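## Task

The lot number for every shelf spot is printed on the shelf edge right beneath it, and several spots may carry the same number. Get one cardboard box from lot 451 and one from lot 434 onto the desk so that nothing overhangs the desk edge. All other cardboard boxes must stay on the shelf they started on. If no spot has a given lot, leave that lot out. The robot must not topple or finish leaning, or the task fails.

## Robot and tools

ROBOT. A simulated Hello Robot Stretch 3 with one arm: a two-wheeled base (0.33 m long, 0.34 m wide, rounded back) that pivots about a point midway between its drive wheels, 0.05 m behind the front edge; a lift sliding on a mast; and a telescoping arm that sticks out to the robot's right. The base cannot strafe, so to shift the gripper forward or back you drive the base. With arm retracted and wrist folded, a spin sweeps a 0.28 m radius; an unfolded level wrist reaches past that.

FRAMES. Base frame: origin on the floor between the drive wheels, x forward, y left, z up, metres. hand_pose is reported in it, located where the closed fingertips meet. Odometry frame = the base frame where the scene began; base_odometry counts wheel rotation only (slip looks like travel), heading in rad, left positive, within ±3.142.

TOOL move. One action per call. base takes a single key: {"translate_m": d}, a relative drive in metres from where the base last reported itself, forward positive, range -3 to 3; or {"rotate_rad": d}, a relative spin in radians, left positive, -6.4 to 6.4. joints is one object of absolute targets keyed by name: lift_m 0 to 1.1 m; arm_m 0 to 0.52 m (extension); wrist_yaw_rad -1.345 to 4.42 (0 = along the arm, positive swings toward the front); wrist_pitch_rad -1.57 to 0.451 (0 level, negative tips fingers down); wrist_roll_rad -2.911 to 2.918 (0 = fingers side by side); gripper_m -0.089 to 0.179 (bigger = wider; real fingertip gap is about 0.007 less when nearly shut, 0.025 less fully open); head_pan_rad -3.953 to 1.73 (0 forward, positive left, -1.57 looks along the arm); head_tilt_rad -1.53 to 0.419 (negative looks down). Base and joints may share an action and start together. Optional: pace "default" or "max"; speeds, per-key top speeds (m/s or rad/s) no higher than max (default/max: translate 0.12/0.30, rotate 0.76/1.90, lift 0.11/0.15, arm 0.14/0.40); the base is slowed to 0.10 m/s and 0.63 rad/s unless lift_m < 0.30, arm_m < 0.03 and wrist_yaw_rad > 2.54. contact_limits, given only next to the matching command: arm_m, translate_m, rotate_rad take a motor_effort percent 1 to 100 at which that motion halts; lift_m takes {"down": n, "up": n} in percent of push beyond free motion (below roughly 12 it may stop with nothing touched). {"servos": "reboot"} must be sent alone and revives servos that shut off. cameras picks images (head_camera, nav_camera, wrist_camera, all; [] for none). blocking true/absent waits until everything rests; false returns in about 0.5 s while motion continues. Unknown keys make a call invalid; out-of-range values get it refused, and a refusal or an unrequested stop cancels the later move/wait/finished_scene calls of that reply. A move running about 14 s is cut off as "time_out".

Other tools: wait(seconds 0 to 10, cameras) just lets time pass and returns state; stop(cameras) brakes all running motions; zoom_image(camera, region [x0,y0,x1,y1] in pixels, at most 504x504) enlarges part of that camera's latest image; finished_scene(scene) closes the current scene, given its number, irreversibly.

RESULTS. move line: "done" or the worst status. base_status/joint_status: done, moving, off_target (resting short, possibly still pushing), contact_stop (the joint goes slack until commanded again), time_out, torque_fault (wrist/head servo switched off; reboot needed). on_its_own reports things you did not command; "held at" is the target, not the reading. motor_effort is percent, positive toward larger values, peak in brackets; wrist_pitch tops near 45, roll near 72. lidar_m: 12 ranges for 30° sectors from the front counter-clockwise (4th left, 7th back, 10th right), seen at 0.17 m height, so table legs not tops; "-" means nothing or closer than 0.15 m. wrist_depth_mm and head_depth_mm are 7x7 grids of median depth in mm. base_tilt in degrees (forward/right positive, a few degrees of bias). turned_by_imu beats turned_by_wheels if they disagree by over 0.15 rad. head_camera images arrive rotated (turn clockwise 90° to upright); nav_camera needs a counter-clockwise turn. Images can lag the state slightly.

GRIPPING. To hold, command gripper_m below the object's width (lower = firmer); to let go, open to at least 0.05 above its width. The reading does not confirm a grasp; resend to re-squeeze if the stall guard relaxed it.

SAFETY. Before folding the wrist over the base (yaw to 3.0) or unfolding, put lift_m within 0.32 to 0.95, pitch -0.4, roll about 0; once folded the lift may drop to 0.25. If yaw is under -0.4, keep pitch at -0.5 or lower. Pushing on something rigid with the gripper above about 0.45 m, or driving while holding or snagging something fixed, can tip the robot; back off if base_tilt grows. Wrist, head and base (without a limit) have no contact stop and keep pushing, risking servo faults. Use a low lift "down" limit near surfaces. Avoid drops, releasing moving items, slams, hard hits and strong pushes. Loose items may occasionally be nudged by outside forces. Time spent thinking advances the simulation.

Each tool is called after ">>>" as name(argument=value, ...), one argument or row to a line, values as JSON.

## Session

>>> move(
  joints={"head_pan_rad": 0.0, "head_tilt_rad": -0.3},
  pace="max",
  cameras=["nav_camera"],
)

>>> move(
  joints={"head_pan_rad": -1.57},
  pace="max",
  cameras=["head_camera", "nav_camera"],
)

>>> move(
  joints={"head_pan_rad": -3.1},
  pace="max",
  cameras=["nav_camera"],
)

>>> move(
  joints={"head_pan_rad": 1.5},
  pace="max",
  cameras=["nav_camera"],
)

Scene clock: 0.70 s.
move: done
base_odometry: x=+0.000 y=+0.000 heading=+0.000
turned_by_wheels: +0.000
turned_by_imu: +0.000
base_tilt: forward=-0.2 right=-1.1
lidar_m: 0.73 0.73 0.86 1.54 2.67 1.26 1.01 1.12 1.82 1.63 1.40 0.83
head_depth_mm: 682 715 761 802 852 915 978 / 661 696 732 773 823 883 941 / 648 676 710 752 798 843 906 / 628 658 691 733 774 827 878 / 609 640 672 707 742 790 836 / 595 623 651 685 724 763 808 / 581 605 635 667 703 738 784
joint_positions: lift_m=+0.374 arm_m=+0.001 wrist_yaw_rad=+3.009 wrist_pitch_rad=-0.462 wrist_roll_rad=+0.000 gripper_m=+0.037 head_pan_rad=+0.000 head_tilt_rad=-0.301
joint_status: all done
motor_effort: left_wheel=-0.5(0.7) right_wheel=+0.6(1.1) lift_m=+23.7(23.8) arm_m=-5.1(5.1) wrist_yaw_rad=-0.8(1.1) wrist_pitch_rad=+2.0(2.0) wrist_roll_rad=-0.1(0.2) gripper_m=+0.2(0.8) head_pan_rad=+0.1(2.1) head_tilt_rad=-2.9(8.1)
hand_pose: x=+0.0076 y=+0.0712 z=+0.3774 quat_wxyz=(+0.207, +0.697, +0.116, +0.676) (m; base frame)
wrist_depth_mm: - 139 - - - 915 697 / - 152 - - - 956 723 / - 169 969 - - 961 744 / 857 797 209 859 832 834 772 / 717 720 212 713 695 690 698 / 624 613 130 587 127 597 595 / 543 541 303 359 515 526 522
pictures: nav_camera (sideways)
camera_calibration:
nav_camera: T_world_to_cam=[[0.270892, 0.0170399, 0.962459, -1.21132], [0.0143551, -0.999804, 0.0136607, 0.0323021], [0.962503, 0.0101157, -0.271084, 0.300179], [0, 0, 0, 1]]

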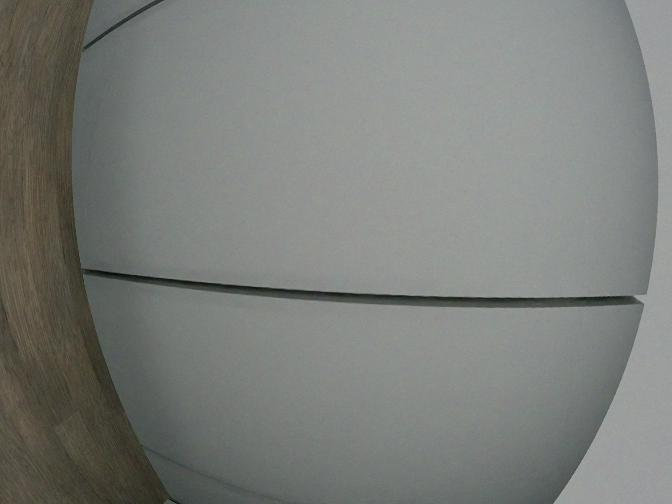

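Scene clock: 2.77 s.
move: done
base_odometry: x=+0.000 y=+0.000 heading=+0.000
turned_by_wheels: +0.000
turned_by_imu: +0.000
base_tilt: forward=-0.3 right=-1.2
lidar_m: 0.73 0.73 0.86 1.54 2.68 1.26 1.02 1.12 1.82 1.64 1.40 0.83
head_depth_mm: 1845 1858 1911 2030 2505 2087 1583 / 1945 2088 2168 2206 2270 2045 1575 / 1897 2028 2161 2278 2367 1985 1577 / 1756 1992 2097 2193 2203 1946 1566 / 1454 1500 1590 1696 1792 1848 1557 / 1641 1861 1967 2068 2103 1911 1553 / 1687 1813 1912 1971 1961 1912 1541
joint_positions: lift_m=+0.374 arm_m=+0.001 wrist_yaw_rad=+3.009 wrist_pitch_rad=-0.462 wrist_roll_rad=+0.000 gripper_m=+0.037 head_pan_rad=-1.578 head_tilt_rad=-0.301
joint_status: all done
measured_speeds: translate_m=+0.000 rotate_rad=+0.000 lift_m=+0.000 arm_m=+0.000 wrist_yaw_rad=+0.000 wrist_pitch_rad=+0.000 wrist_roll_rad=+0.000 head_pan_rad=+0.024 head_tilt_rad=+0.000
motor_effort: left_wheel=-0.2(1.0) right_wheel=+1.0(1.2) lift_m=+23.3(23.9) arm_m=-7.3(8.2) wrist_yaw_rad=-0.9(2.1) wrist_pitch_rad=+1.9(2.1) wrist_roll_rad=-0.1(0.3) gripper_m=+0.5(0.8) head_pan_rad=+3.4(6.2) head_tilt_rad=-2.0(3.8)
hand_pose: x=+0.0076 y=+0.0712 z=+0.3774 quat_wxyz=(+0.207, +0.697, +0.116, +0.676) (m; base frame)
wrist_depth_mm: - 139 - - - 910 708 / - 152 - - - 957 723 / - 169 988 - - 960 746 / 863 800 209 839 836 836 761 / 724 719 212 716 700 700 689 / 621 619 130 589 127 602 602 / 543 551 302 359 515 523 524
pictures: head_camera (sideways), nav_camera (sideways)
camera_calibration:
head_camera: T_world_to_cam=[[-0.0444666, 0.245912, -0.968272, 1.27599], [0.997155, -0.0481322, -0.0580171, 0.06908], [-0.0608722, -0.968096, -0.243072, 0.272306], [0, 0, 0, 1]]
nav_camera: T_world_to_cam=[[0.0150387, -0.271068, 0.962443, -1.20974], [-0.999882, -0.00697287, 0.0136598, 0.03849], [0.00300825, -0.962535, -0.271141, 0.306106], [0, 0, 0, 1]]

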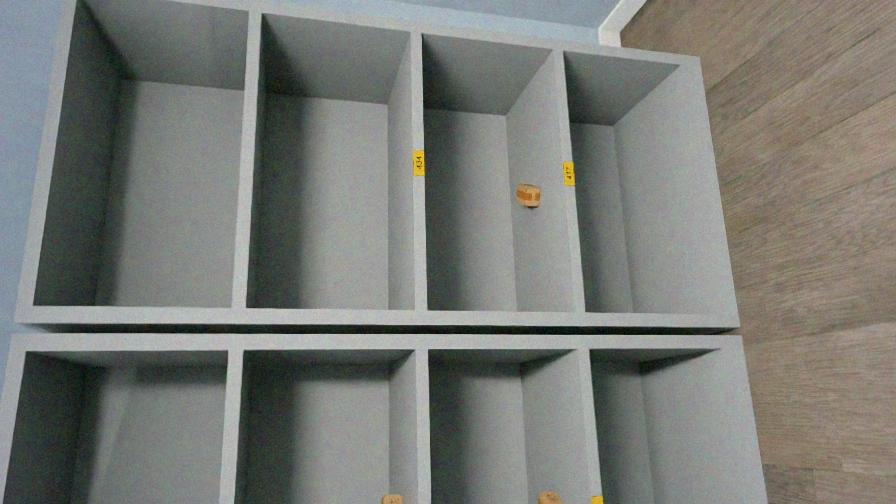

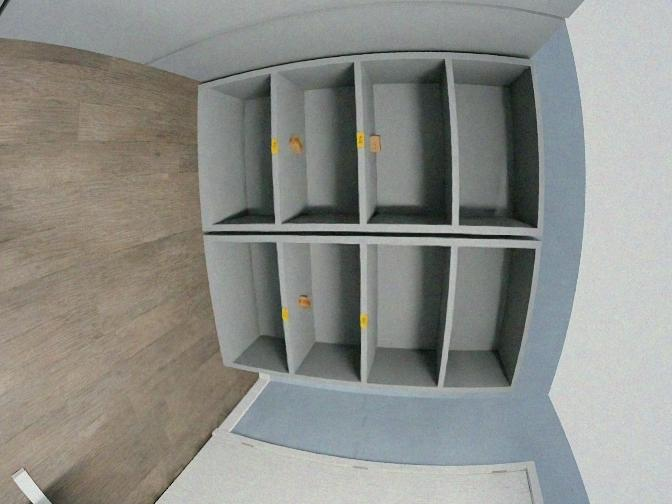

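Scene clock: 4.80 s.
move: done
base_odometry: x=+0.000 y=+0.000 heading=+0.000
turned_by_wheels: +0.000
turned_by_imu: +0.000
base_tilt: forward=-0.3 right=-1.3
lidar_m: 0.73 0.73 0.86 1.53 2.68 1.27 1.02 1.12 1.82 1.63 1.40 0.83
head_depth_mm: 1500 1591 1686 1773 1364 1079 1585 / 1483 1545 1628 1738 1356 1077 1581 / 1427 1517 1585 1680 1349 1020 1573 / 1404 1469 1557 1642 1335 1012 1519 / 1377 1437 1501 1607 1325 958 1552 / 1349 1416 1481 1552 1313 948 1454 / 1320 1376 1440 1517 1554 905 1558
joint_positions: lift_m=+0.374 arm_m=+0.001 wrist_yaw_rad=+3.009 wrist_pitch_rad=-0.462 wrist_roll_rad=+0.000 gripper_m=+0.037 head_pan_rad=-3.108 head_tilt_rad=-0.301
joint_status: all done
measured_speeds: translate_m=+0.000 rotate_rad=+0.000 lift_m=+0.000 arm_m=+0.000 wrist_yaw_rad=+0.000 wrist_pitch_rad=+0.000 wrist_roll_rad=+0.000 head_pan_rad=+0.024 head_tilt_rad=+0.000
motor_effort: left_wheel=-0.5(0.8) right_wheel=+0.4(1.1) lift_m=+23.2(24.1) arm_m=-10.6(11.0) wrist_yaw_rad=+0.0(1.5) wrist_pitch_rad=+2.0(2.0) wrist_roll_rad=+0.0(0.3) gripper_m=+0.4(1.0) head_pan_rad=+3.5(4.4) head_tilt_rad=-0.1(2.3)
hand_pose: x=+0.0076 y=+0.0712 z=+0.3774 quat_wxyz=(+0.207, +0.697, +0.116, +0.676) (m; base frame)
wrist_depth_mm: - 140 - - - 908 705 / - 152 - - - 957 727 / - 169 968 - - 954 738 / 867 815 209 840 840 833 757 / 708 722 213 703 710 705 695 / 615 622 130 593 127 594 590 / 537 549 303 358 515 520 516
pictures: nav_camera (sideways)
camera_calibration:
nav_camera: T_world_to_cam=[[-0.270234, -0.0260303, 0.962443, -1.208], [-0.0475573, 0.998775, 0.0136598, 0.0326808], [-0.961619, -0.0420798, -0.271141, 0.31199], [0, 0, 0, 1]]

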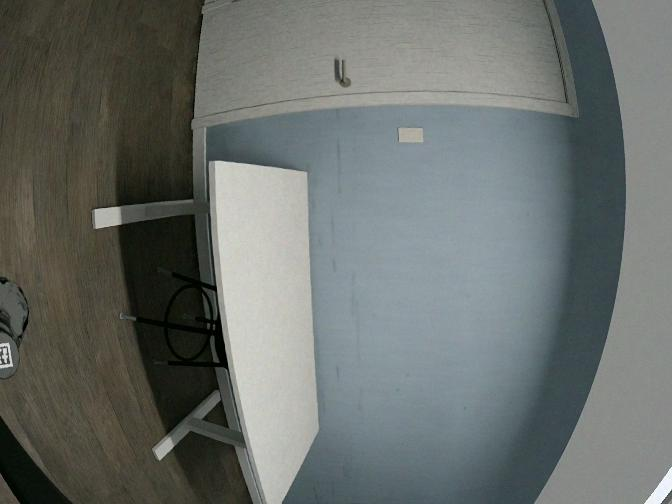

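Scene clock: 7.93 s.
move: done
base_odometry: x=+0.000 y=+0.000 heading=+0.000
turned_by_wheels: +0.000
turned_by_imu: +0.000
base_tilt: forward=-0.4 right=-1.0
lidar_m: 0.73 0.73 0.86 1.53 2.67 1.26 1.02 1.12 1.82 1.63 1.40 0.83
head_depth_mm: 1073 1091 1104 1115 1133 1146 1173 / 1281 1303 1342 1356 1377 1401 1422 / 2536 1653 1674 1718 1758 1793 1583 / 2515 2638 2799 2882 2979 2048 1557 / 2403 2503 2671 2833 2829 2056 1550 / 2319 2473 2538 2694 2774 2017 1555 / 2264 2368 2470 2629 2717 2025 1548
joint_positions: lift_m=+0.374 arm_m=+0.001 wrist_yaw_rad=+3.009 wrist_pitch_rad=-0.462 wrist_roll_rad=+0.000 gripper_m=+0.037 head_pan_rad=+1.509 head_tilt_rad=-0.301
joint_status: all done
measured_speeds: translate_m=+0.000 rotate_rad=+0.000 lift_m=+0.000 arm_m=+0.000 wrist_yaw_rad=+0.000 wrist_pitch_rad=+0.000 wrist_roll_rad=+0.000 head_pan_rad=-0.024 head_tilt_rad=+0.000
motor_effort: left_wheel=-0.7(0.8) right_wheel=+0.4(1.1) lift_m=+23.9(24.3) arm_m=-12.8(13.4) wrist_yaw_rad=-0.3(1.6) wrist_pitch_rad=+1.8(2.1) wrist_roll_rad=+0.0(0.3) gripper_m=+0.3(1.1) head_pan_rad=-3.5(6.2) head_tilt_rad=+1.1(1.6)
hand_pose: x=+0.0076 y=+0.0712 z=+0.3774 quat_wxyz=(+0.207, +0.697, +0.116, +0.676) (m; base frame)
wrist_depth_mm: - 140 - - - 903 706 / - 152 - - - 956 737 / - 169 963 - - 951 749 / 875 793 210 847 848 847 765 / 726 706 212 703 695 694 690 / 620 618 130 594 127 602 591 / 541 550 303 360 517 525 519
pictures: nav_camera (sideways)
camera_calibration:
nav_camera: T_world_to_cam=[[-0.000155528, 0.271485, 0.962443, -1.20965], [0.998761, -0.0478534, 0.0136598, 0.0262983], [0.0497646, 0.961252, -0.271141, 0.305821], [0, 0, 0, 1]]

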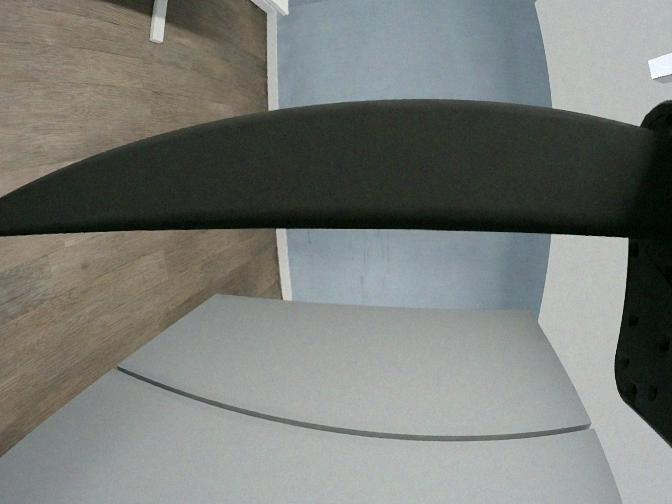

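>>> move(
  joints={"head_pan_rad": -1.35, "head_tilt_rad": -0.35},
  pace="max",
  cameras=["head_camera"],
)

Scene clock: 20.40 s.
move: done
base_odometry: x=+0.000 y=+0.000 heading=+0.000
turned_by_wheels: +0.000
turned_by_imu: +0.000
base_tilt: forward=-0.2 right=-1.2
lidar_m: 0.73 0.73 0.86 1.54 2.67 1.26 1.01 1.12 1.82 1.63 1.39 0.83
head_depth_mm: 1831 1898 2043 2165 2216 1906 1518 / 1814 1908 2011 2162 2183 1924 1508 / 1438 1571 1608 1749 1954 1902 1502 / 1808 1889 2002 2107 2164 1891 1494 / 1807 1894 1988 2125 2267 1893 1478 / 1804 1861 1993 2113 2245 1878 1468 / 1783 1851 1948 2065 2089 1855 1478
joint_positions: lift_m=+0.374 arm_m=+0.001 wrist_yaw_rad=+3.009 wrist_pitch_rad=-0.462 wrist_roll_rad=+0.000 gripper_m=+0.037 head_pan_rad=-1.358 head_tilt_rad=-0.350
joint_status: all done
measured_speeds: translate_m=+0.000 rotate_rad=+0.000 lift_m=+0.000 arm_m=+0.000 wrist_yaw_rad=+0.000 wrist_pitch_rad=+0.000 wrist_roll_rad=+0.000 head_pan_rad=+0.024 head_tilt_rad=+0.000
motor_effort: left_wheel=-0.4(0.8) right_wheel=-0.1(1.2) lift_m=+24.3(24.8) arm_m=-12.7(13.6) wrist_yaw_rad=-0.3(1.5) wrist_pitch_rad=+2.0(2.0) wrist_roll_rad=-0.1(0.4) gripper_m=+0.6(1.0) head_pan_rad=+3.8(5.5) head_tilt_rad=-3.7(6.2)
hand_pose: x=+0.0076 y=+0.0712 z=+0.3774 quat_wxyz=(+0.207, +0.697, +0.116, +0.676) (m; base frame)
wrist_depth_mm: - 139 - - - 910 702 / - 152 - - - 969 720 / - 170 957 - - 960 752 / 874 797 210 841 852 822 755 / 723 718 213 707 698 693 699 / 612 615 131 592 127 589 585 / 545 547 302 361 516 525 524
pictures: head_camera (sideways)
camera_calibration:
head_camera: T_world_to_cam=[[-0.107003, 0.276423, -0.95506, 1.25911], [0.983024, 0.173407, -0.0599468, 0.0716746], [0.149043, -0.945262, -0.290286, 0.332476], [0, 0, 0, 1]]

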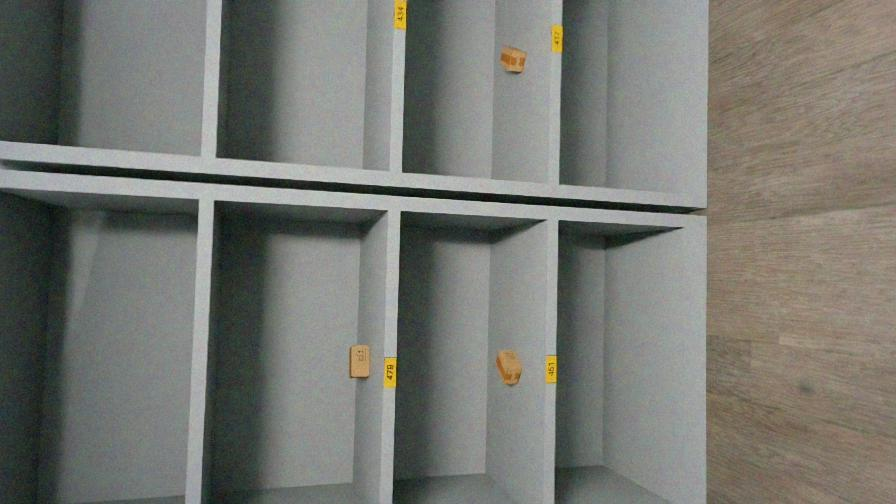

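>>> zoom_image(
  camera="head_camera",
  region=[520, 340, 580, 400],
)

>>> zoom_image(
  camera="head_camera",
  region=[360, 345, 420, 400],
)

>>> zoom_image(
  camera="head_camera",
  region=[370, 0, 430, 50],
)

>>> zoom_image(
  camera="head_camera",
  region=[530, 15, 590, 65],
)

Scaled by 8.400 from the camera's 896x504 image, which has a finer 1280x720 frame.

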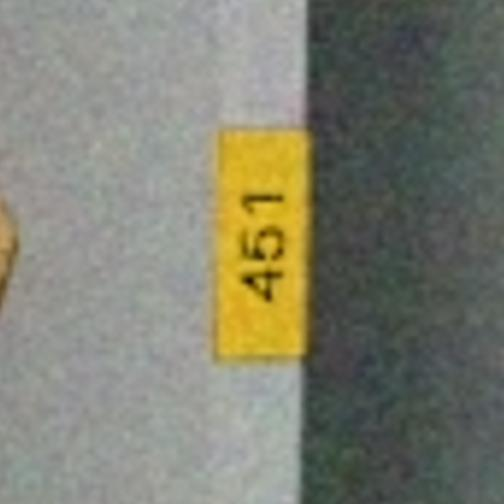

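Scaled by 8.400 from the camera's 896x504 image, which has a finer 1280x720 frame.

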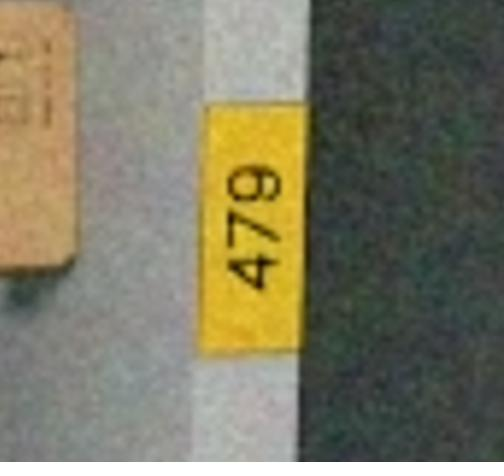

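Scaled by 8.400 from the camera's 896x504 image, which has a finer 1280x720 frame.

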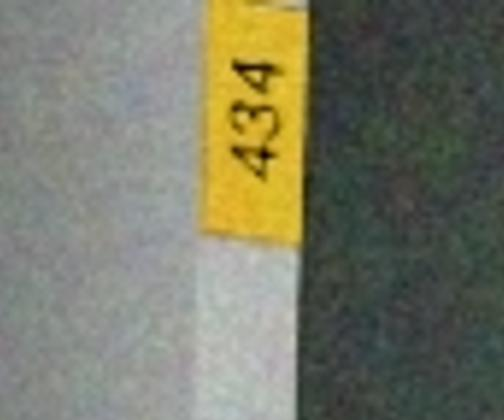

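Scaled by 8.400 from the camera's 896x504 image, which has a finer 1280x720 frame.

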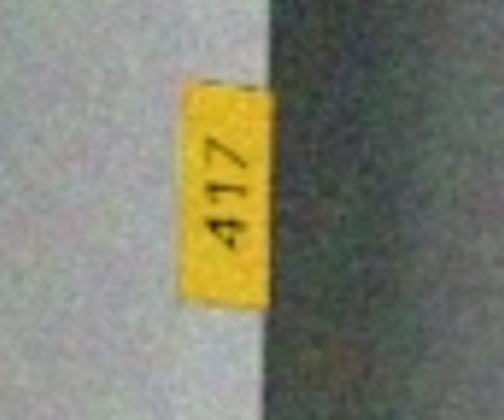

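>>> move(
  base={"rotate_rad": -1.13},
  joints={"lift_m": 0.28},
  cameras=[],
)

>>> move(
  base={"translate_m": 1.01},
  pace="max",
  cameras=[],
)

>>> move(
  base={"rotate_rad": 1.375},
  joints={"lift_m": 0.5, "head_pan_rad": -1.57, "head_tilt_rad": -0.6, "wrist_pitch_rad": -0.4},
  cameras=["head_camera"],
)

Scene clock: 86.07 s.
move: done
base_odometry: x=+0.000 y=+0.000 heading=-1.130
turned_by_wheels: -1.130
turned_by_imu: -1.110
base_tilt: forward=-0.3 right=-1.2
lidar_m: 1.58 0.87 0.73 0.73 0.83 1.36 2.67 1.26 1.01 1.12 1.75 1.63
head_depth_mm: 1308 1373 1444 1507 1240 918 1401 / 1366 1428 1498 1583 1664 1738 1502 / 1400 1467 1560 1653 1759 1831 1501 / 1476 1560 1637 1747 1837 1889 1492 / 1546 1632 1722 1830 1962 1907 1496 / 1632 1723 1838 1956 2083 1878 1482 / 1733 1844 1967 2121 2263 1892 1482
base_status: done
joint_positions: lift_m=+0.280 arm_m=+0.001 wrist_yaw_rad=+3.009 wrist_pitch_rad=-0.462 wrist_roll_rad=+0.000 gripper_m=+0.037 head_pan_rad=-1.350 head_tilt_rad=-0.350
joint_status: all done
motor_effort: left_wheel=+8.4(11.9) right_wheel=-10.1(13.4) lift_m=+24.3(27.4) arm_m=-13.3(13.6) wrist_yaw_rad=+1.1(1.7) wrist_pitch_rad=+2.0(2.1) wrist_roll_rad=-0.1(0.3) gripper_m=+0.4(0.9) head_pan_rad=+3.2(3.9) head_tilt_rad=-2.8(4.3)
hand_pose: x=+0.0076 y=+0.0711 z=+0.2829 quat_wxyz=(+0.207, +0.697, +0.116, +0.676) (m; base frame)
wrist_depth_mm: 864 140 764 742 730 713 668 / 917 152 821 813 807 761 737 / 882 169 783 848 834 797 783 / 701 639 210 693 669 671 660 / 588 578 212 561 562 557 561 / 499 306 130 290 127 480 483 / 264 265 249 261 407 423 423
pictures: none

Scene clock: 90.77 s.
move: done
base_odometry: x=+0.431 y=-0.913 heading=-1.129
turned_by_wheels: +0.000
turned_by_imu: +0.000
base_tilt: forward=-0.3 right=-1.2
lidar_m: 0.96 0.61 0.51 0.51 0.58 0.96 3.63 1.64 1.77 1.48 0.76 0.75
head_depth_mm: 1470 1551 1633 1704 1808 1869 1513 / 1553 1622 1705 1795 1890 1929 1505 / 1628 1726 1809 1925 2026 1932 1508 / 1316 1744 1839 1955 2084 1859 1483 / 1322 1371 1473 1552 1598 1731 1474 / 1395 1432 1568 1312 1556 1272 1392 / 1364 1266 1464 1141 1503 1115 1341
base_status: done
joint_positions: lift_m=+0.280 arm_m=+0.001 wrist_yaw_rad=+3.009 wrist_pitch_rad=-0.462 wrist_roll_rad=+0.000 gripper_m=+0.037 head_pan_rad=-1.350 head_tilt_rad=-0.350
motor_effort: left_wheel=+5.0(16.3) right_wheel=+0.7(10.6) lift_m=+27.2(27.2) arm_m=-12.6(13.2) wrist_yaw_rad=-0.3(2.1) wrist_pitch_rad=+1.9(2.2) wrist_roll_rad=+0.1(0.3) gripper_m=+0.2(1.0) head_pan_rad=+2.6(3.9) head_tilt_rad=-2.1(3.8)
hand_pose: x=+0.0076 y=+0.0711 z=+0.2828 quat_wxyz=(+0.208, +0.697, +0.116, +0.676) (m; base frame)
wrist_depth_mm: 602 140 543 537 516 507 487 / 658 152 597 587 566 547 538 / 729 169 637 650 623 603 578 / 698 645 210 689 669 638 635 / 591 574 213 555 566 562 558 / 500 307 130 289 127 482 480 / 265 263 250 261 408 426 421
pictures: none

Scene clock: 94.07 s.
move: done
base_odometry: x=+0.431 y=-0.913 heading=+0.245
turned_by_wheels: +1.375
turned_by_imu: +1.353
base_tilt: forward=-0.3 right=-1.3
lidar_m: 0.51 0.53 0.73 2.08 1.82 1.63 1.77 1.48 0.75 1.09 0.72 0.53
head_depth_mm: 900 989 935 974 1048 978 1154 / 900 985 922 1232 1113 1279 1187 / 899 985 908 1235 1107 1303 1194 / 902 988 843 1234 1074 1294 1184 / 902 990 862 1241 1063 1289 1182 / 897 992 866 1240 1083 1280 1180 / 898 997 854 1218 1073 1240 1178
base_status: done
joint_positions: lift_m=+0.500 arm_m=+0.001 wrist_yaw_rad=+3.009 wrist_pitch_rad=-0.419 wrist_roll_rad=+0.000 gripper_m=+0.037 head_pan_rad=-1.570 head_tilt_rad=-0.601
joint_status: all done
motor_effort: left_wheel=-8.0(13.4) right_wheel=+9.1(12.2) lift_m=+30.4(33.7) arm_m=-13.0(13.5) wrist_yaw_rad=+0.5(1.5) wrist_pitch_rad=+3.1(6.4) wrist_roll_rad=+0.3(0.3) gripper_m=+0.2(1.0) head_pan_rad=-3.8(5.0) head_tilt_rad=+3.5(7.2)
hand_pose: x=+0.0083 y=+0.0767 z=+0.5123 quat_wxyz=(+0.193, +0.699, +0.101, +0.681) (m; base frame)
wrist_depth_mm: - 140 - - - 897 608 / - 149 - - - 819 608 / - 164 - - - 896 632 / - - 211 - - 929 624 / 973 917 205 904 908 877 632 / 806 798 132 781 127 782 647 / 706 707 273 692 666 667 649
pictures: head_camera (sideways)
camera_calibration:
head_camera: T_world_to_cam=[[-0.0466903, 0.521066, -0.852238, 1.12458], [0.9975, -0.020989, -0.0674814, 0.0813746], [-0.0530499, -0.853258, -0.518783, 0.631054], [0, 0, 0, 1]]

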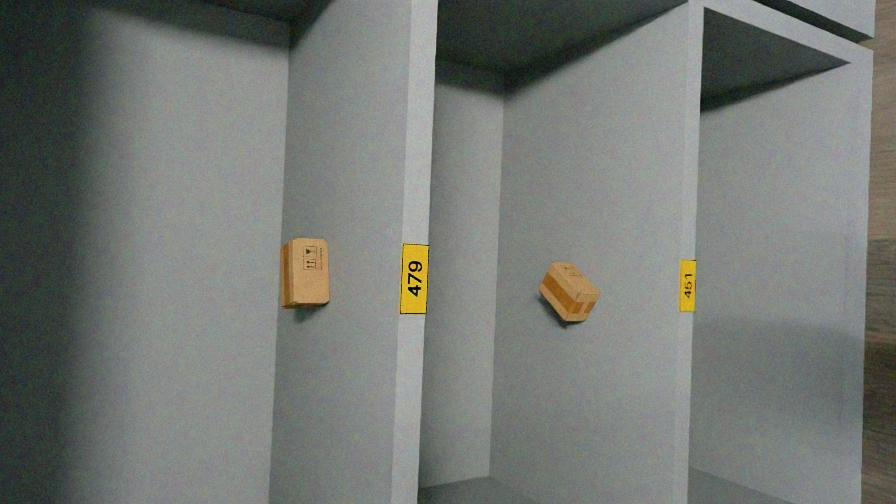

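>>> move(
  base={"translate_m": 0.05},
  joints={"wrist_yaw_rad": 0.0, "gripper_m": 0.179},
  cameras=[],
)

>>> move(
  joints={"wrist_pitch_rad": -0.2, "lift_m": 0.53, "arm_m": 0.15},
  cameras=["wrist_camera"],
)

Scene clock: 111.30 s.
move: done
base_odometry: x=+0.480 y=-0.901 heading=+0.245
turned_by_wheels: +0.000
turned_by_imu: +0.000
base_tilt: forward=-0.3 right=-1.2
lidar_m: 0.46 0.48 0.66 1.87 1.85 1.68 1.82 1.53 0.78 1.09 0.65 0.48
head_depth_mm: 901 983 941 1095 1083 1054 1177 / 902 994 920 1234 1110 1317 1191 / 897 989 904 1248 1115 1305 1194 / 899 985 836 1244 1063 1290 1189 / 898 990 883 1236 1099 1295 1181 / 902 988 869 1238 1085 1277 1179 / 902 989 857 1104 1056 1091 1159
base_status: done
joint_positions: lift_m=+0.500 arm_m=+0.001 wrist_yaw_rad=+0.003 wrist_pitch_rad=-0.419 wrist_roll_rad=+0.000 gripper_m=+0.179 head_pan_rad=-1.570 head_tilt_rad=-0.600
joint_status: all done
motor_effort: left_wheel=+0.3(6.8) right_wheel=+10.3(13.5) lift_m=+28.1(29.6) arm_m=-12.5(13.2) wrist_yaw_rad=-2.5(6.3) wrist_pitch_rad=+3.1(3.3) wrist_roll_rad=-0.1(0.3) gripper_m=+0.5(82.2) head_pan_rad=-3.2(3.6) head_tilt_rad=+2.5(4.2)
hand_pose: x=-0.0208 y=-0.3698 z=+0.5123 quat_wxyz=(+0.692, +0.149, -0.691, -0.146) (m; base frame)
wrist_depth_mm: 472 496 491 482 468 454 443 / 476 410 397 391 388 385 382 / 515 676 - - - 855 591 / 529 686 - - - 860 590 / 556 639 - - - 746 561 / 119 127 - - - - 121 / 118 682 691 681 676 667 108
pictures: none

Scene clock: 113.67 s.
move: done
base_odometry: x=+0.480 y=-0.901 heading=+0.245
turned_by_wheels: +0.000
turned_by_imu: +0.000
base_tilt: forward=-0.2 right=-1.1
lidar_m: 0.46 0.48 0.66 1.87 1.85 1.68 1.81 1.53 0.78 1.10 0.65 0.48
head_depth_mm: 899 988 937 1093 1093 1054 1180 / 899 986 924 1228 1121 1307 1195 / 897 989 907 1244 1110 967 1181 / 900 996 836 1246 1069 1298 591 / 899 988 883 1239 1093 959 1179 / 900 991 870 1239 1089 1280 1180 / 899 991 852 1111 1059 1101 1162
joint_positions: lift_m=+0.530 arm_m=+0.150 wrist_yaw_rad=+0.003 wrist_pitch_rad=-0.222 wrist_roll_rad=+0.000 gripper_m=+0.179 head_pan_rad=-1.570 head_tilt_rad=-0.600
joint_status: all done
motor_effort: left_wheel=+0.2(1.0) right_wheel=+9.5(11.3) lift_m=+29.2(33.4) arm_m=+13.3(15.5) wrist_yaw_rad=-4.5(4.9) wrist_pitch_rad=+3.4(6.6) wrist_roll_rad=-0.3(0.3) gripper_m=+0.6(1.1) head_pan_rad=-3.4(3.7) head_tilt_rad=+3.4(4.1)
hand_pose: x=-0.0208 y=-0.5396 z=+0.5889 quat_wxyz=(+0.703, +0.080, -0.702, -0.077) (m; base frame)
wrist_depth_mm: 514 633 - - - - 575 / 519 629 - - - - 592 / 494 578 573 452 563 551 537 / 382 379 377 377 376 374 368 / 303 299 297 295 288 284 279 / 119 140 - - - 134 121 / 118 647 - - - - 108
pictures: wrist_camera
camera_calibration:
wrist_camera: T_world_to_cam=[[-0.998866, -0.0441604, -0.0177791, -0.0274468], [-0.0019484, 0.411082, -0.911596, 0.791141], [0.0475652, -0.910528, -0.410702, -0.082353], [0, 0, 0, 1]]

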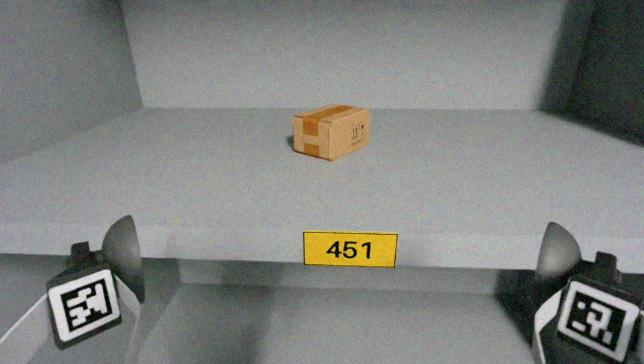

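>>> move(
  base={"translate_m": 0.101},
  joints={"wrist_yaw_rad": -0.39, "lift_m": 0.513},
  cameras=[],
)

>>> move(
  joints={"arm_m": 0.33},
  contact_limits={"arm_m": 35},
  cameras=["wrist_camera"],
)

Scene clock: 172.10 s.
move: done
base_odometry: x=+0.578 y=-0.877 heading=+0.245
turned_by_wheels: +0.000
turned_by_imu: +0.000
base_tilt: forward=-0.2 right=-1.1
lidar_m: 0.36 0.38 0.52 1.46 2.71 1.77 1.91 0.90 0.84 1.10 0.51 0.37
head_depth_mm: 900 991 931 1232 1127 1292 1194 / 896 989 920 1234 1119 1308 1179 / 898 985 844 1242 1068 1298 669 / 901 991 893 1243 1097 960 631 / 902 987 879 1241 1087 1296 1187 / 897 991 869 1221 1076 1197 1176 / 817 831 797 822 896 963 1106
base_status: done
joint_positions: lift_m=+0.513 arm_m=+0.150 wrist_yaw_rad=-0.387 wrist_pitch_rad=-0.221 wrist_roll_rad=+0.000 gripper_m=+0.179 head_pan_rad=-1.570 head_tilt_rad=-0.600
joint_status: all done
motor_effort: left_wheel=+6.7(7.7) right_wheel=+4.9(12.7) lift_m=+23.8(25.5) arm_m=+5.2(8.6) wrist_yaw_rad=-3.1(5.7) wrist_pitch_rad=+3.5(3.6) wrist_roll_rad=+0.0(0.3) gripper_m=+0.7(1.0) head_pan_rad=-3.2(3.7) head_tilt_rad=+3.2(3.6)
hand_pose: x=-0.1138 y=-0.5215 z=+0.5720 quat_wxyz=(+0.675, -0.058, -0.704, -0.212) (m; base frame)
wrist_depth_mm: 556 - - - 740 578 446 / - - - - 747 602 457 / 507 515 425 502 500 496 448 / 334 338 332 335 341 377 448 / 251 264 280 304 856 669 489 / 119 126 - - 864 718 118 / 118 - - - - 696 107
pictures: none

Scene clock: 174.67 s.
move: done
base_odometry: x=+0.578 y=-0.877 heading=+0.245
turned_by_wheels: +0.000
turned_by_imu: +0.000
base_tilt: forward=-0.2 right=-1.1
lidar_m: 0.36 0.37 0.52 1.46 2.72 1.76 1.91 0.90 0.84 1.10 0.51 0.37
head_depth_mm: 898 992 936 1236 1126 1295 1195 / 900 987 917 1232 1113 1307 1195 / 900 988 846 1231 1074 678 586 / 899 987 895 1240 1101 682 1168 / 904 996 875 1242 1092 1290 1183 / 901 991 865 1220 1081 1205 1172 / 814 831 795 816 897 962 1105
joint_positions: lift_m=+0.513 arm_m=+0.330 wrist_yaw_rad=-0.387 wrist_pitch_rad=-0.221 wrist_roll_rad=+0.000 gripper_m=+0.179 head_pan_rad=-1.570 head_tilt_rad=-0.600
joint_status: all done
motor_effort: left_wheel=+6.3(6.9) right_wheel=+4.6(5.7) lift_m=+25.0(25.8) arm_m=+13.2(14.6) wrist_yaw_rad=-3.1(4.1) wrist_pitch_rad=+3.5(3.6) wrist_roll_rad=+0.0(0.3) gripper_m=+0.4(1.2) head_pan_rad=-2.9(3.4) head_tilt_rad=+2.3(3.4)
contact_limits: arm_m 35 (drawing in: default 31, maximum 55; extending or still: default 40, maximum 69)
hand_pose: x=-0.1139 y=-0.7015 z=+0.5720 quat_wxyz=(+0.675, -0.058, -0.704, -0.212) (m; base frame)
wrist_depth_mm: 416 440 476 517 547 563 448 / 433 467 504 541 - 596 451 / 448 471 499 451 491 488 445 / 336 336 262 311 329 328 326 / 250 237 247 248 246 246 245 / 119 145 198 198 198 189 121 / 115 161 165 165 164 159 108
pictures: wrist_camera
camera_calibration:
wrist_camera: T_world_to_cam=[[-0.940632, 0.338963, -0.0177614, 0.147501], [0.15436, 0.380578, -0.911775, 0.838608], [-0.302298, -0.860386, -0.410307, -0.237153], [0, 0, 0, 1]]

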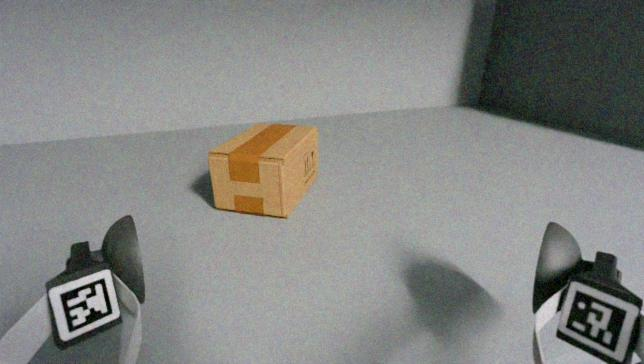

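>>> move(
  joints={"arm_m": 0.495},
  contact_limits={"arm_m": 32},
  cameras=["wrist_camera", "head_camera"],
)

Scene clock: 238.17 s.
move: done
base_odometry: x=+0.578 y=-0.877 heading=+0.245
turned_by_wheels: +0.000
turned_by_imu: +0.000
base_tilt: forward=-0.3 right=-1.2
lidar_m: 0.36 0.38 0.52 1.46 2.72 1.76 1.91 0.90 0.84 1.09 0.51 0.37
head_depth_mm: 896 987 936 1231 1123 1290 1193 / 898 982 912 1233 1114 1308 1192 / 901 988 845 1234 1037 796 579 / 899 983 894 1238 985 1296 1192 / 902 986 879 1243 1097 1291 1191 / 901 992 865 1212 1083 1207 1180 / 817 833 796 820 895 961 1108
joint_positions: lift_m=+0.513 arm_m=+0.495 wrist_yaw_rad=-0.387 wrist_pitch_rad=-0.221 wrist_roll_rad=+0.000 gripper_m=+0.179 head_pan_rad=-1.570 head_tilt_rad=-0.600
joint_status: all done
motor_effort: left_wheel=+6.4(6.8) right_wheel=+4.7(6.2) lift_m=+28.6(28.6) arm_m=+13.0(15.2) wrist_yaw_rad=-2.9(4.4) wrist_pitch_rad=+3.5(3.6) wrist_roll_rad=+0.0(0.3) gripper_m=+0.7(1.1) head_pan_rad=-3.1(3.4) head_tilt_rad=+2.5(3.2)
contact_limits: arm_m 32 (drawing in: default 31, maximum 55; extending or still: default 40, maximum 69)
hand_pose: x=-0.1139 y=-0.8665 z=+0.5720 quat_wxyz=(+0.675, -0.058, -0.704, -0.212) (m; base frame)
wrist_depth_mm: 284 298 326 350 382 422 447 / 297 315 340 372 411 451 459 / 312 332 363 397 433 466 441 / 317 331 332 330 326 329 324 / 249 236 248 161 170 244 243 / 119 145 190 123 133 188 121 / 115 160 154 109 153 158 108
pictures: head_camera (sideways), wrist_camera
camera_calibration:
head_camera: T_world_to_cam=[[-0.0466894, 0.519953, -0.852918, 1.12547], [0.9975, -0.0210772, -0.0674529, 0.0813377], [-0.0530495, -0.853935, -0.517669, 0.629604], [0, 0, 0, 1]]
wrist_camera: T_world_to_cam=[[-0.940631, 0.338964, -0.0177615, 0.203431], [0.154361, 0.380577, -0.911775, 0.901403], [-0.3023, -0.860386, -0.410306, -0.379116], [0, 0, 0, 1]]

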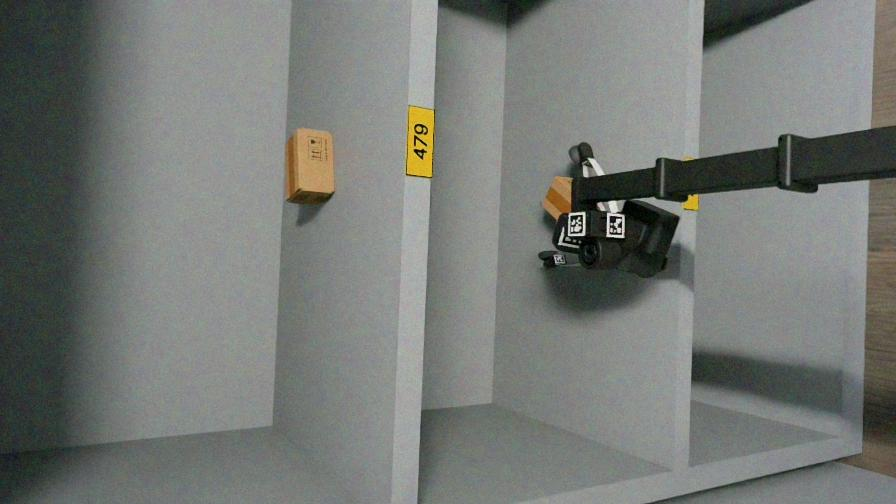

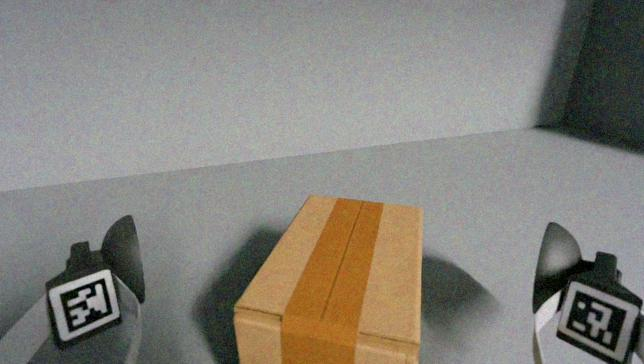

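>>> move(
  joints={"gripper_m": 0.025},
  cameras=["wrist_camera"],
)

>>> move(
  joints={"lift_m": 0.575},
  cameras=["wrist_camera"],
)

Scene clock: 245.30 s.
move: done
base_odometry: x=+0.578 y=-0.877 heading=+0.245
turned_by_wheels: +0.000
turned_by_imu: +0.000
base_tilt: forward=-0.4 right=-1.0
lidar_m: 0.36 0.37 0.52 1.46 2.72 1.76 1.92 0.90 0.84 1.09 0.51 0.37
head_depth_mm: 897 991 931 1234 1129 1288 1193 / 899 988 914 1235 1114 1308 1190 / 897 987 845 1239 1072 795 581 / 895 989 890 1234 994 1300 1189 / 899 988 882 1235 1092 1293 1184 / 902 992 866 1219 1083 1198 1172 / 821 833 795 818 896 963 1109
joint_positions: lift_m=+0.513 arm_m=+0.495 wrist_yaw_rad=-0.388 wrist_pitch_rad=-0.221 wrist_roll_rad=+0.000 gripper_m=+0.026 head_pan_rad=-1.570 head_tilt_rad=-0.600
joint_status: all done
motor_effort: left_wheel=+5.2(6.8) right_wheel=+5.4(5.7) lift_m=+30.6(31.3) arm_m=+13.4(13.6) wrist_yaw_rad=-1.9(4.3) wrist_pitch_rad=+3.5(3.6) wrist_roll_rad=+0.1(0.3) gripper_m=-25.1(97.7) head_pan_rad=-3.3(3.6) head_tilt_rad=+1.9(2.8)
contact_limits: arm_m 32 (drawing in: default 31, maximum 55; extending or still: default 40, maximum 69)
hand_pose: x=-0.1142 y=-0.8664 z=+0.5720 quat_wxyz=(+0.675, -0.059, -0.704, -0.213) (m; base frame)
wrist_depth_mm: 283 299 323 351 383 424 441 / 297 315 341 371 407 451 458 / 311 331 363 395 431 465 444 / 318 330 330 329 327 326 324 / 249 249 161 161 148 246 246 / 199 183 130 123 128 126 195 / 171 154 119 110 106 122 163
pictures: wrist_camera
camera_calibration:
wrist_camera: T_world_to_cam=[[-0.940159, 0.340273, -0.0177613, 0.204278], [0.15489, 0.380362, -0.911775, 0.901276], [-0.303497, -0.859964, -0.410306, -0.378872], [0, 0, 0, 1]]

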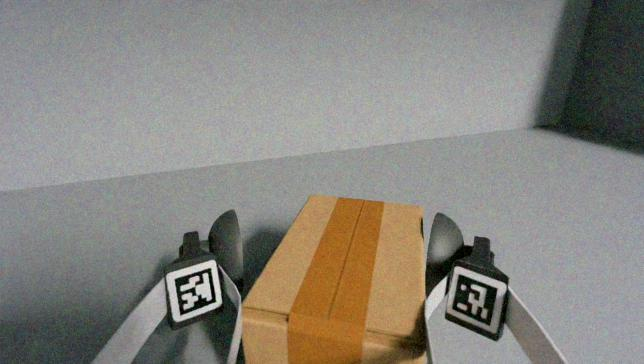

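Scene clock: 246.70 s.
move: done
base_odometry: x=+0.578 y=-0.877 heading=+0.245
turned_by_wheels: +0.000
turned_by_imu: +0.000
base_tilt: forward=-0.2 right=-1.1
lidar_m: 0.36 0.38 0.52 1.46 2.72 1.77 1.91 0.90 0.84 1.09 0.51 0.37
head_depth_mm: 893 990 933 1240 1128 1287 1187 / 898 986 918 1240 1120 1307 1179 / 897 987 844 1242 790 619 1160 / 899 987 898 1238 794 1297 1191 / 900 988 878 1237 1087 1285 1184 / 900 993 867 1215 1081 1200 1178 / 817 836 794 819 900 967 1105
joint_positions: lift_m=+0.575 arm_m=+0.495 wrist_yaw_rad=-0.390 wrist_pitch_rad=-0.224 wrist_roll_rad=+0.000 gripper_m=+0.028 head_pan_rad=-1.570 head_tilt_rad=-0.600
joint_status: all done
motor_effort: left_wheel=+1.1(6.2) right_wheel=+3.6(5.4) lift_m=+31.7(33.8) arm_m=+3.9(13.8) wrist_yaw_rad=-0.2(3.3) wrist_pitch_rad=+3.9(4.1) wrist_roll_rad=+0.1(0.3) gripper_m=-9.5(25.1) head_pan_rad=-2.9(3.2) head_tilt_rad=+2.1(2.6)
contact_limits: arm_m 32 (drawing in: default 31, maximum 55; extending or still: default 40, maximum 69)
hand_pose: x=-0.1144 y=-0.8661 z=+0.6333 quat_wxyz=(+0.674, -0.058, -0.704, -0.214) (m; base frame)
wrist_depth_mm: 284 300 323 349 384 421 446 / 297 316 340 373 407 453 459 / 311 331 364 401 440 490 470 / 328 352 385 417 449 471 445 / 339 360 160 159 152 357 356 / 289 290 128 126 127 275 286 / 249 116 130 121 114 122 238
pictures: wrist_camera
camera_calibration:
wrist_camera: T_world_to_cam=[[-0.939674, 0.341604, -0.0178698, 0.206324], [0.156323, 0.382368, -0.910691, 0.958353], [-0.304263, -0.858546, -0.412702, -0.350843], [0, 0, 0, 1]]

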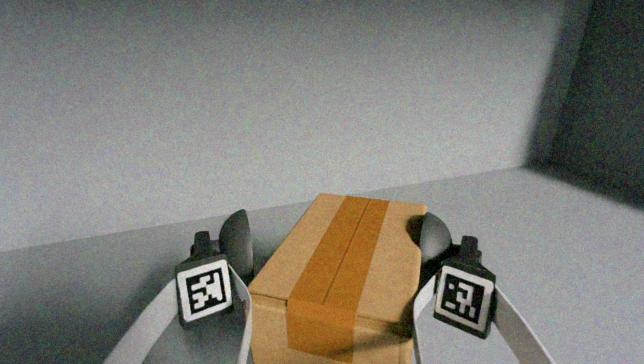

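>>> move(
  joints={"gripper_m": 0.02, "arm_m": 0.0},
  cameras=["wrist_camera"],
)

Scene clock: 256.87 s.
move: done
base_odometry: x=+0.578 y=-0.877 heading=+0.245
turned_by_wheels: +0.000
turned_by_imu: +0.000
base_tilt: forward=-0.3 right=-1.2
lidar_m: 0.36 0.38 0.52 1.45 2.72 1.77 1.91 0.90 0.84 1.10 0.51 0.37
head_depth_mm: 900 992 937 1246 1128 1294 1190 / 898 987 917 1232 1122 1311 1188 / 901 991 841 1237 1101 1309 637 / 899 991 894 1235 1104 1297 1191 / 900 993 881 1242 1093 1292 1189 / 903 994 866 1219 1080 1202 1179 / 821 833 794 821 898 964 1104
joint_positions: lift_m=+0.575 arm_m=+0.001 wrist_yaw_rad=-0.390 wrist_pitch_rad=-0.224 wrist_roll_rad=+0.000 gripper_m=+0.024 head_pan_rad=-1.570 head_tilt_rad=-0.600
joint_status: all done
motor_effort: left_wheel=+1.1(1.8) right_wheel=+4.2(5.0) lift_m=+30.4(32.4) arm_m=-12.3(14.9) wrist_yaw_rad=-0.3(2.6) wrist_pitch_rad=+4.0(4.1) wrist_roll_rad=+0.1(0.3) gripper_m=-10.0(63.2) head_pan_rad=-2.7(3.4) head_tilt_rad=+1.6(2.4)
hand_pose: x=-0.1144 y=-0.3717 z=+0.6333 quat_wxyz=(+0.674, -0.058, -0.704, -0.214) (m; base frame)
wrist_depth_mm: - - - - 800 584 532 / - - - - 806 597 903 / 686 674 725 737 734 603 668 / 495 490 493 492 532 622 - / 389 406 157 159 152 676 - / 696 - 128 127 127 125 - / 655 98 128 122 112 120 883
pictures: wrist_camera
camera_calibration:
wrist_camera: T_world_to_cam=[[-0.939674, 0.341605, -0.017871, 0.0374225], [0.156333, 0.382393, -0.910678, 0.76929], [-0.304258, -0.858534, -0.412729, 0.073676], [0, 0, 0, 1]]

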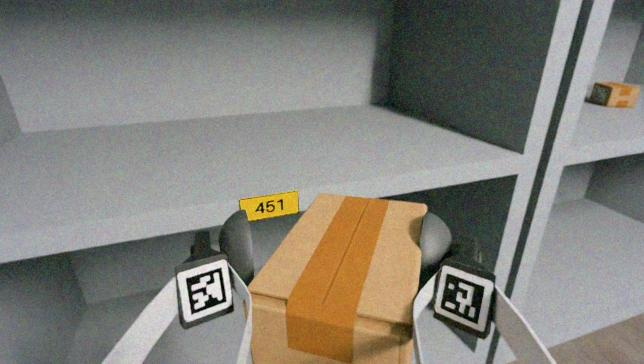

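>>> move(
  base={"rotate_rad": -1.188},
  joints={"lift_m": 0.85, "wrist_yaw_rad": 0.0},
  cameras=[],
)

>>> move(
  base={"translate_m": -1.37},
  joints={"head_tilt_rad": -0.5},
  cameras=["wrist_camera", "head_camera", "nav_camera"],
)

Scene clock: 279.73 s.
move: done
base_odometry: x=+0.578 y=-0.877 heading=-0.943
turned_by_wheels: -1.188
turned_by_imu: -1.169
base_tilt: forward=-0.4 right=-1.3
lidar_m: 0.59 0.39 0.36 0.37 0.46 0.97 2.64 1.77 1.92 1.62 0.84 1.09
head_depth_mm: 1553 1689 1824 2037 1938 1518 1368 / 1605 1743 1938 2142 1909 1516 - / 1697 1859 2065 2243 1890 462 326 / 1411 1862 2060 2245 1874 300 301 / 1403 1496 1725 1721 1808 1446 1234 / 1460 1541 1795 1462 1678 1448 1242 / 1392 1428 1091 1378 1107 1195 1213
base_status: done
joint_positions: lift_m=+0.850 arm_m=+0.001 wrist_yaw_rad=-0.003 wrist_pitch_rad=-0.224 wrist_roll_rad=+0.000 gripper_m=+0.024 head_pan_rad=-1.570 head_tilt_rad=-0.600
joint_status: all done
motor_effort: left_wheel=+7.3(12.4) right_wheel=-10.7(13.1) lift_m=+31.4(35.1) arm_m=-7.0(7.8) wrist_yaw_rad=+2.0(4.8) wrist_pitch_rad=+4.1(4.2) wrist_roll_rad=-0.1(0.6) gripper_m=-10.1(10.5) head_pan_rad=-2.8(3.2) head_tilt_rad=+0.8(1.8)
hand_pose: x=-0.0221 y=-0.3900 z=+0.9082 quat_wxyz=(+0.703, +0.079, -0.702, -0.080) (m; base frame)
wrist_depth_mm: 502 - - - - - - / 525 - - - - - - / 578 - - - - - - / 648 662 - - - - - / 731 668 158 159 152 - - / 727 667 128 127 127 - - / 615 711 131 121 114 123 -
pictures: none

Scene clock: 294.50 s.
move: time_out
base_odometry: x=-0.226 y=+0.230 heading=-0.942
turned_by_wheels: +0.000
turned_by_imu: -0.001
base_tilt: forward=-0.3 right=-1.2
lidar_m: 1.46 0.97 0.89 0.91 1.14 2.39 2.29 0.98 0.76 0.98 1.76 1.89
head_depth_mm: 1129 1209 1311 1362 964 789 1318 / 1171 1261 1363 1381 958 814 1341 / 1220 1315 1421 1362 952 758 286 / 1269 1369 1485 1585 941 477 284 / 1314 1426 1552 1704 939 1580 1314 / 1375 1492 1627 1797 1961 1607 1315 / 1438 1559 1732 1919 2066 1612 1305
base_status: translate_m time_out (by the wheels' count: -1.3675 of -1.3700)
joint_positions: lift_m=+0.850 arm_m=+0.001 wrist_yaw_rad=-0.003 wrist_pitch_rad=-0.224 wrist_roll_rad=+0.000 gripper_m=+0.024 head_pan_rad=-1.570 head_tilt_rad=-0.500
joint_status: all done
motor_effort: left_wheel=-0.3(9.9) right_wheel=-0.4(16.1) lift_m=+27.0(32.1) arm_m=-12.2(13.5) wrist_yaw_rad=+0.6(3.3) wrist_pitch_rad=+4.1(4.2) wrist_roll_rad=+0.1(0.3) gripper_m=-9.8(10.6) head_pan_rad=-2.5(3.7) head_tilt_rad=+4.3(7.5)
hand_pose: x=-0.0221 y=-0.3900 z=+0.9082 quat_wxyz=(+0.703, +0.079, -0.702, -0.080) (m; base frame)
wrist_depth_mm: - - - - - - - / - - - - - - - / - - - - - - - / - - - 825 - - - / - - 154 159 150 - - / - - 128 127 127 121 - / - - 130 122 114 121 -
pictures: head_camera (sideways), nav_camera (sideways), wrist_camera
camera_calibration:
head_camera: T_world_to_cam=[[-0.04662, 0.432283, -0.900532, 1.18757], [0.997505, -0.0276982, -0.0649362, 0.0780697], [-0.0530139, -0.901312, -0.429913, 0.515417], [0, 0, 0, 1]]
nav_camera: T_world_to_cam=[[0.0173973, -0.456023, 0.889798, -1.11494], [-0.99979, -0.0175601, 0.0105483, 0.0425435], [0.0108147, -0.889795, -0.456233, 0.546934], [0, 0, 0, 1]]
wrist_camera: T_world_to_cam=[[-0.999095, -0.0385927, -0.0178866, -0.0142472], [0.00033037, 0.41345, -0.910527, 1.02076], [0.0425349, -0.909709, -0.413063, 0.187473], [0, 0, 0, 1]]

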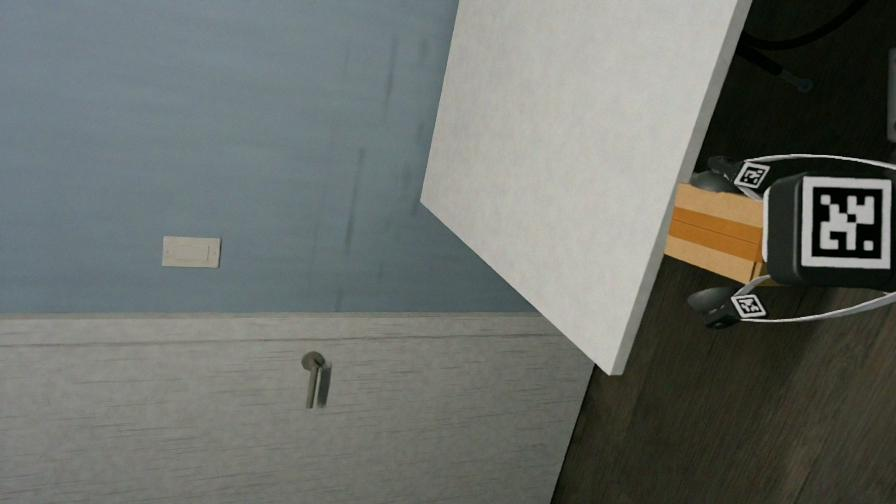

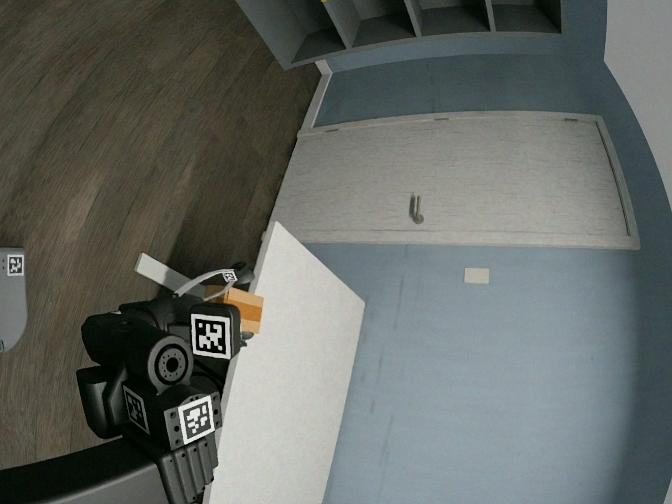

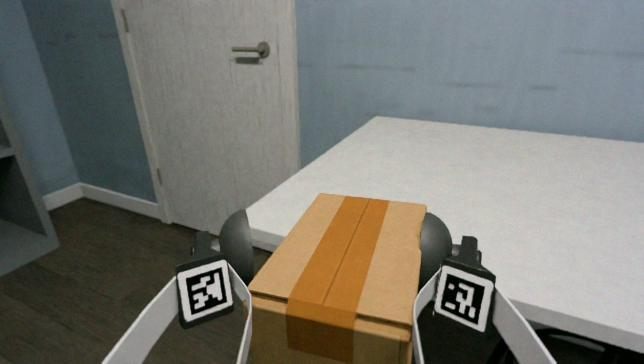

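>>> move(
  base={"translate_m": -0.2},
  joints={"arm_m": 0.41},
  cameras=["head_camera"],
)

>>> move(
  joints={"lift_m": 0.725},
  cameras=["wrist_camera", "head_camera"],
)

Scene clock: 320.27 s.
move: done
base_odometry: x=-0.343 y=+0.392 heading=-0.942
turned_by_wheels: +0.000
turned_by_imu: +0.001
base_tilt: forward=-0.2 right=-1.2
lidar_m: 1.58 1.05 0.97 0.99 1.24 2.22 2.16 1.15 0.67 0.95 1.66 2.08
head_depth_mm: 1065 1139 1229 1288 969 304 - / 1111 1193 1281 1335 402 338 1280 / 1153 1238 1334 556 844 757 1298 / 1195 1295 1410 819 869 801 1328 / 1257 1353 1486 1527 936 1345 1284 / 1306 1410 1544 1697 934 1560 1325 / 1355 1478 1626 1826 925 1613 1312
base_status: done
joint_positions: lift_m=+0.850 arm_m=+0.410 wrist_yaw_rad=-0.003 wrist_pitch_rad=-0.224 wrist_roll_rad=+0.000 gripper_m=+0.024 head_pan_rad=-1.570 head_tilt_rad=-0.500
joint_status: all done
motor_effort: left_wheel=-2.5(11.2) right_wheel=-9.1(11.3) lift_m=+24.7(26.1) arm_m=+13.0(14.9) wrist_yaw_rad=+0.6(3.3) wrist_pitch_rad=+4.0(4.2) wrist_roll_rad=+0.0(0.3) gripper_m=-10.2(10.6) head_pan_rad=-2.4(3.2) head_tilt_rad=+3.6(4.9)
hand_pose: x=-0.0221 y=-0.7994 z=+0.9082 quat_wxyz=(+0.703, +0.079, -0.702, -0.080) (m; base frame)
wrist_depth_mm: - - - - - - - / - - - - - - - / - - - - - - - / - - - 711 - - - / - - 154 159 150 - - / - 126 128 126 127 121 - / - 98 128 122 112 111 -
pictures: head_camera (sideways)
camera_calibration:
head_camera: T_world_to_cam=[[-0.04662, 0.432114, -0.900613, 1.18767], [0.997505, -0.0277101, -0.0649309, 0.0780628], [-0.0530136, -0.901393, -0.429744, 0.515198], [0, 0, 0, 1]]

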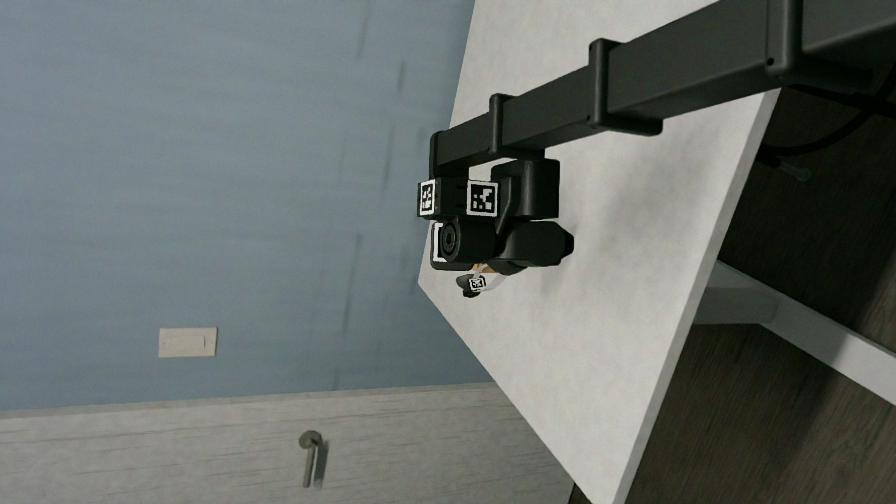

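Scene clock: 322.23 s.
move: done
base_odometry: x=-0.343 y=+0.392 heading=-0.942
turned_by_wheels: +0.000
turned_by_imu: +0.000
base_tilt: forward=-0.2 right=-1.1
lidar_m: 1.58 1.05 0.97 0.98 1.24 2.21 2.16 1.15 0.66 0.95 1.66 2.08
head_depth_mm: 1076 1149 1233 1302 965 737 1284 / 1111 1190 1281 1336 963 466 375 / 1150 1238 1342 1374 609 711 1302 / 1197 1285 1396 1361 629 773 1322 / 1249 1360 1477 1523 937 1347 1283 / 1301 1413 1543 1687 931 1552 1309 / 1352 1477 1626 1810 926 1602 1303
joint_positions: lift_m=+0.725 arm_m=+0.410 wrist_yaw_rad=-0.003 wrist_pitch_rad=-0.224 wrist_roll_rad=+0.000 gripper_m=+0.024 head_pan_rad=-1.570 head_tilt_rad=-0.500
joint_status: all done
motor_effort: left_wheel=-3.0(3.3) right_wheel=-9.0(9.8) lift_m=+24.8(26.3) arm_m=+10.3(13.3) wrist_yaw_rad=+1.5(3.1) wrist_pitch_rad=+4.0(4.2) wrist_roll_rad=+0.0(0.3) gripper_m=-10.3(10.5) head_pan_rad=-2.4(3.1) head_tilt_rad=+3.1(4.1)
hand_pose: x=-0.0221 y=-0.7994 z=+0.7832 quat_wxyz=(+0.703, +0.079, -0.702, -0.080) (m; base frame)
wrist_depth_mm: - - - - - - - / - - - - - - - / - - - - - - - / - - - - - - - / 281 280 152 159 150 264 276 / 236 237 128 127 127 224 232 / 197 116 133 121 114 121 194
pictures: head_camera (sideways), wrist_camera
camera_calibration:
head_camera: T_world_to_cam=[[-0.04662, 0.432115, -0.900613, 1.18767], [0.997505, -0.02771, -0.0649309, 0.0780628], [-0.0530135, -0.901393, -0.429745, 0.515198], [0, 0, 0, 1]]
wrist_camera: T_world_to_cam=[[-0.999095, -0.0385904, -0.0178921, -0.0322778], [0.000330615, 0.413573, -0.910471, 1.07624], [0.0425351, -0.909653, -0.413185, -0.236481], [0, 0, 0, 1]]

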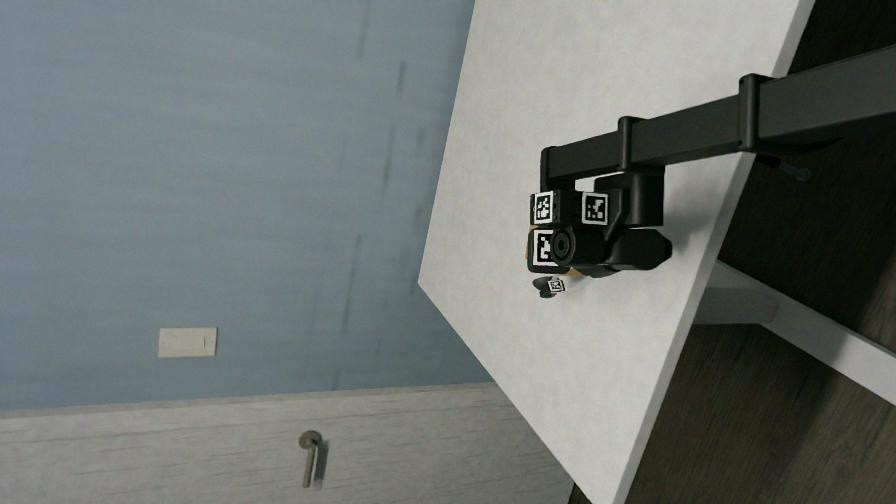

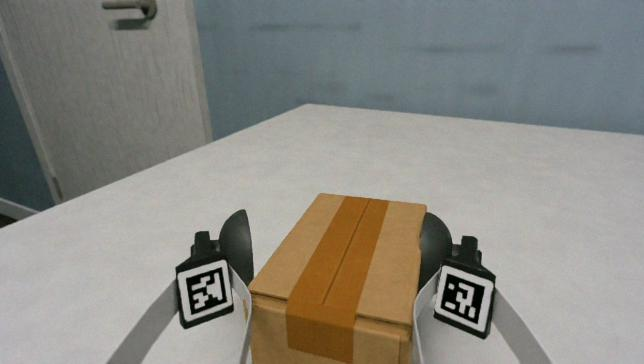

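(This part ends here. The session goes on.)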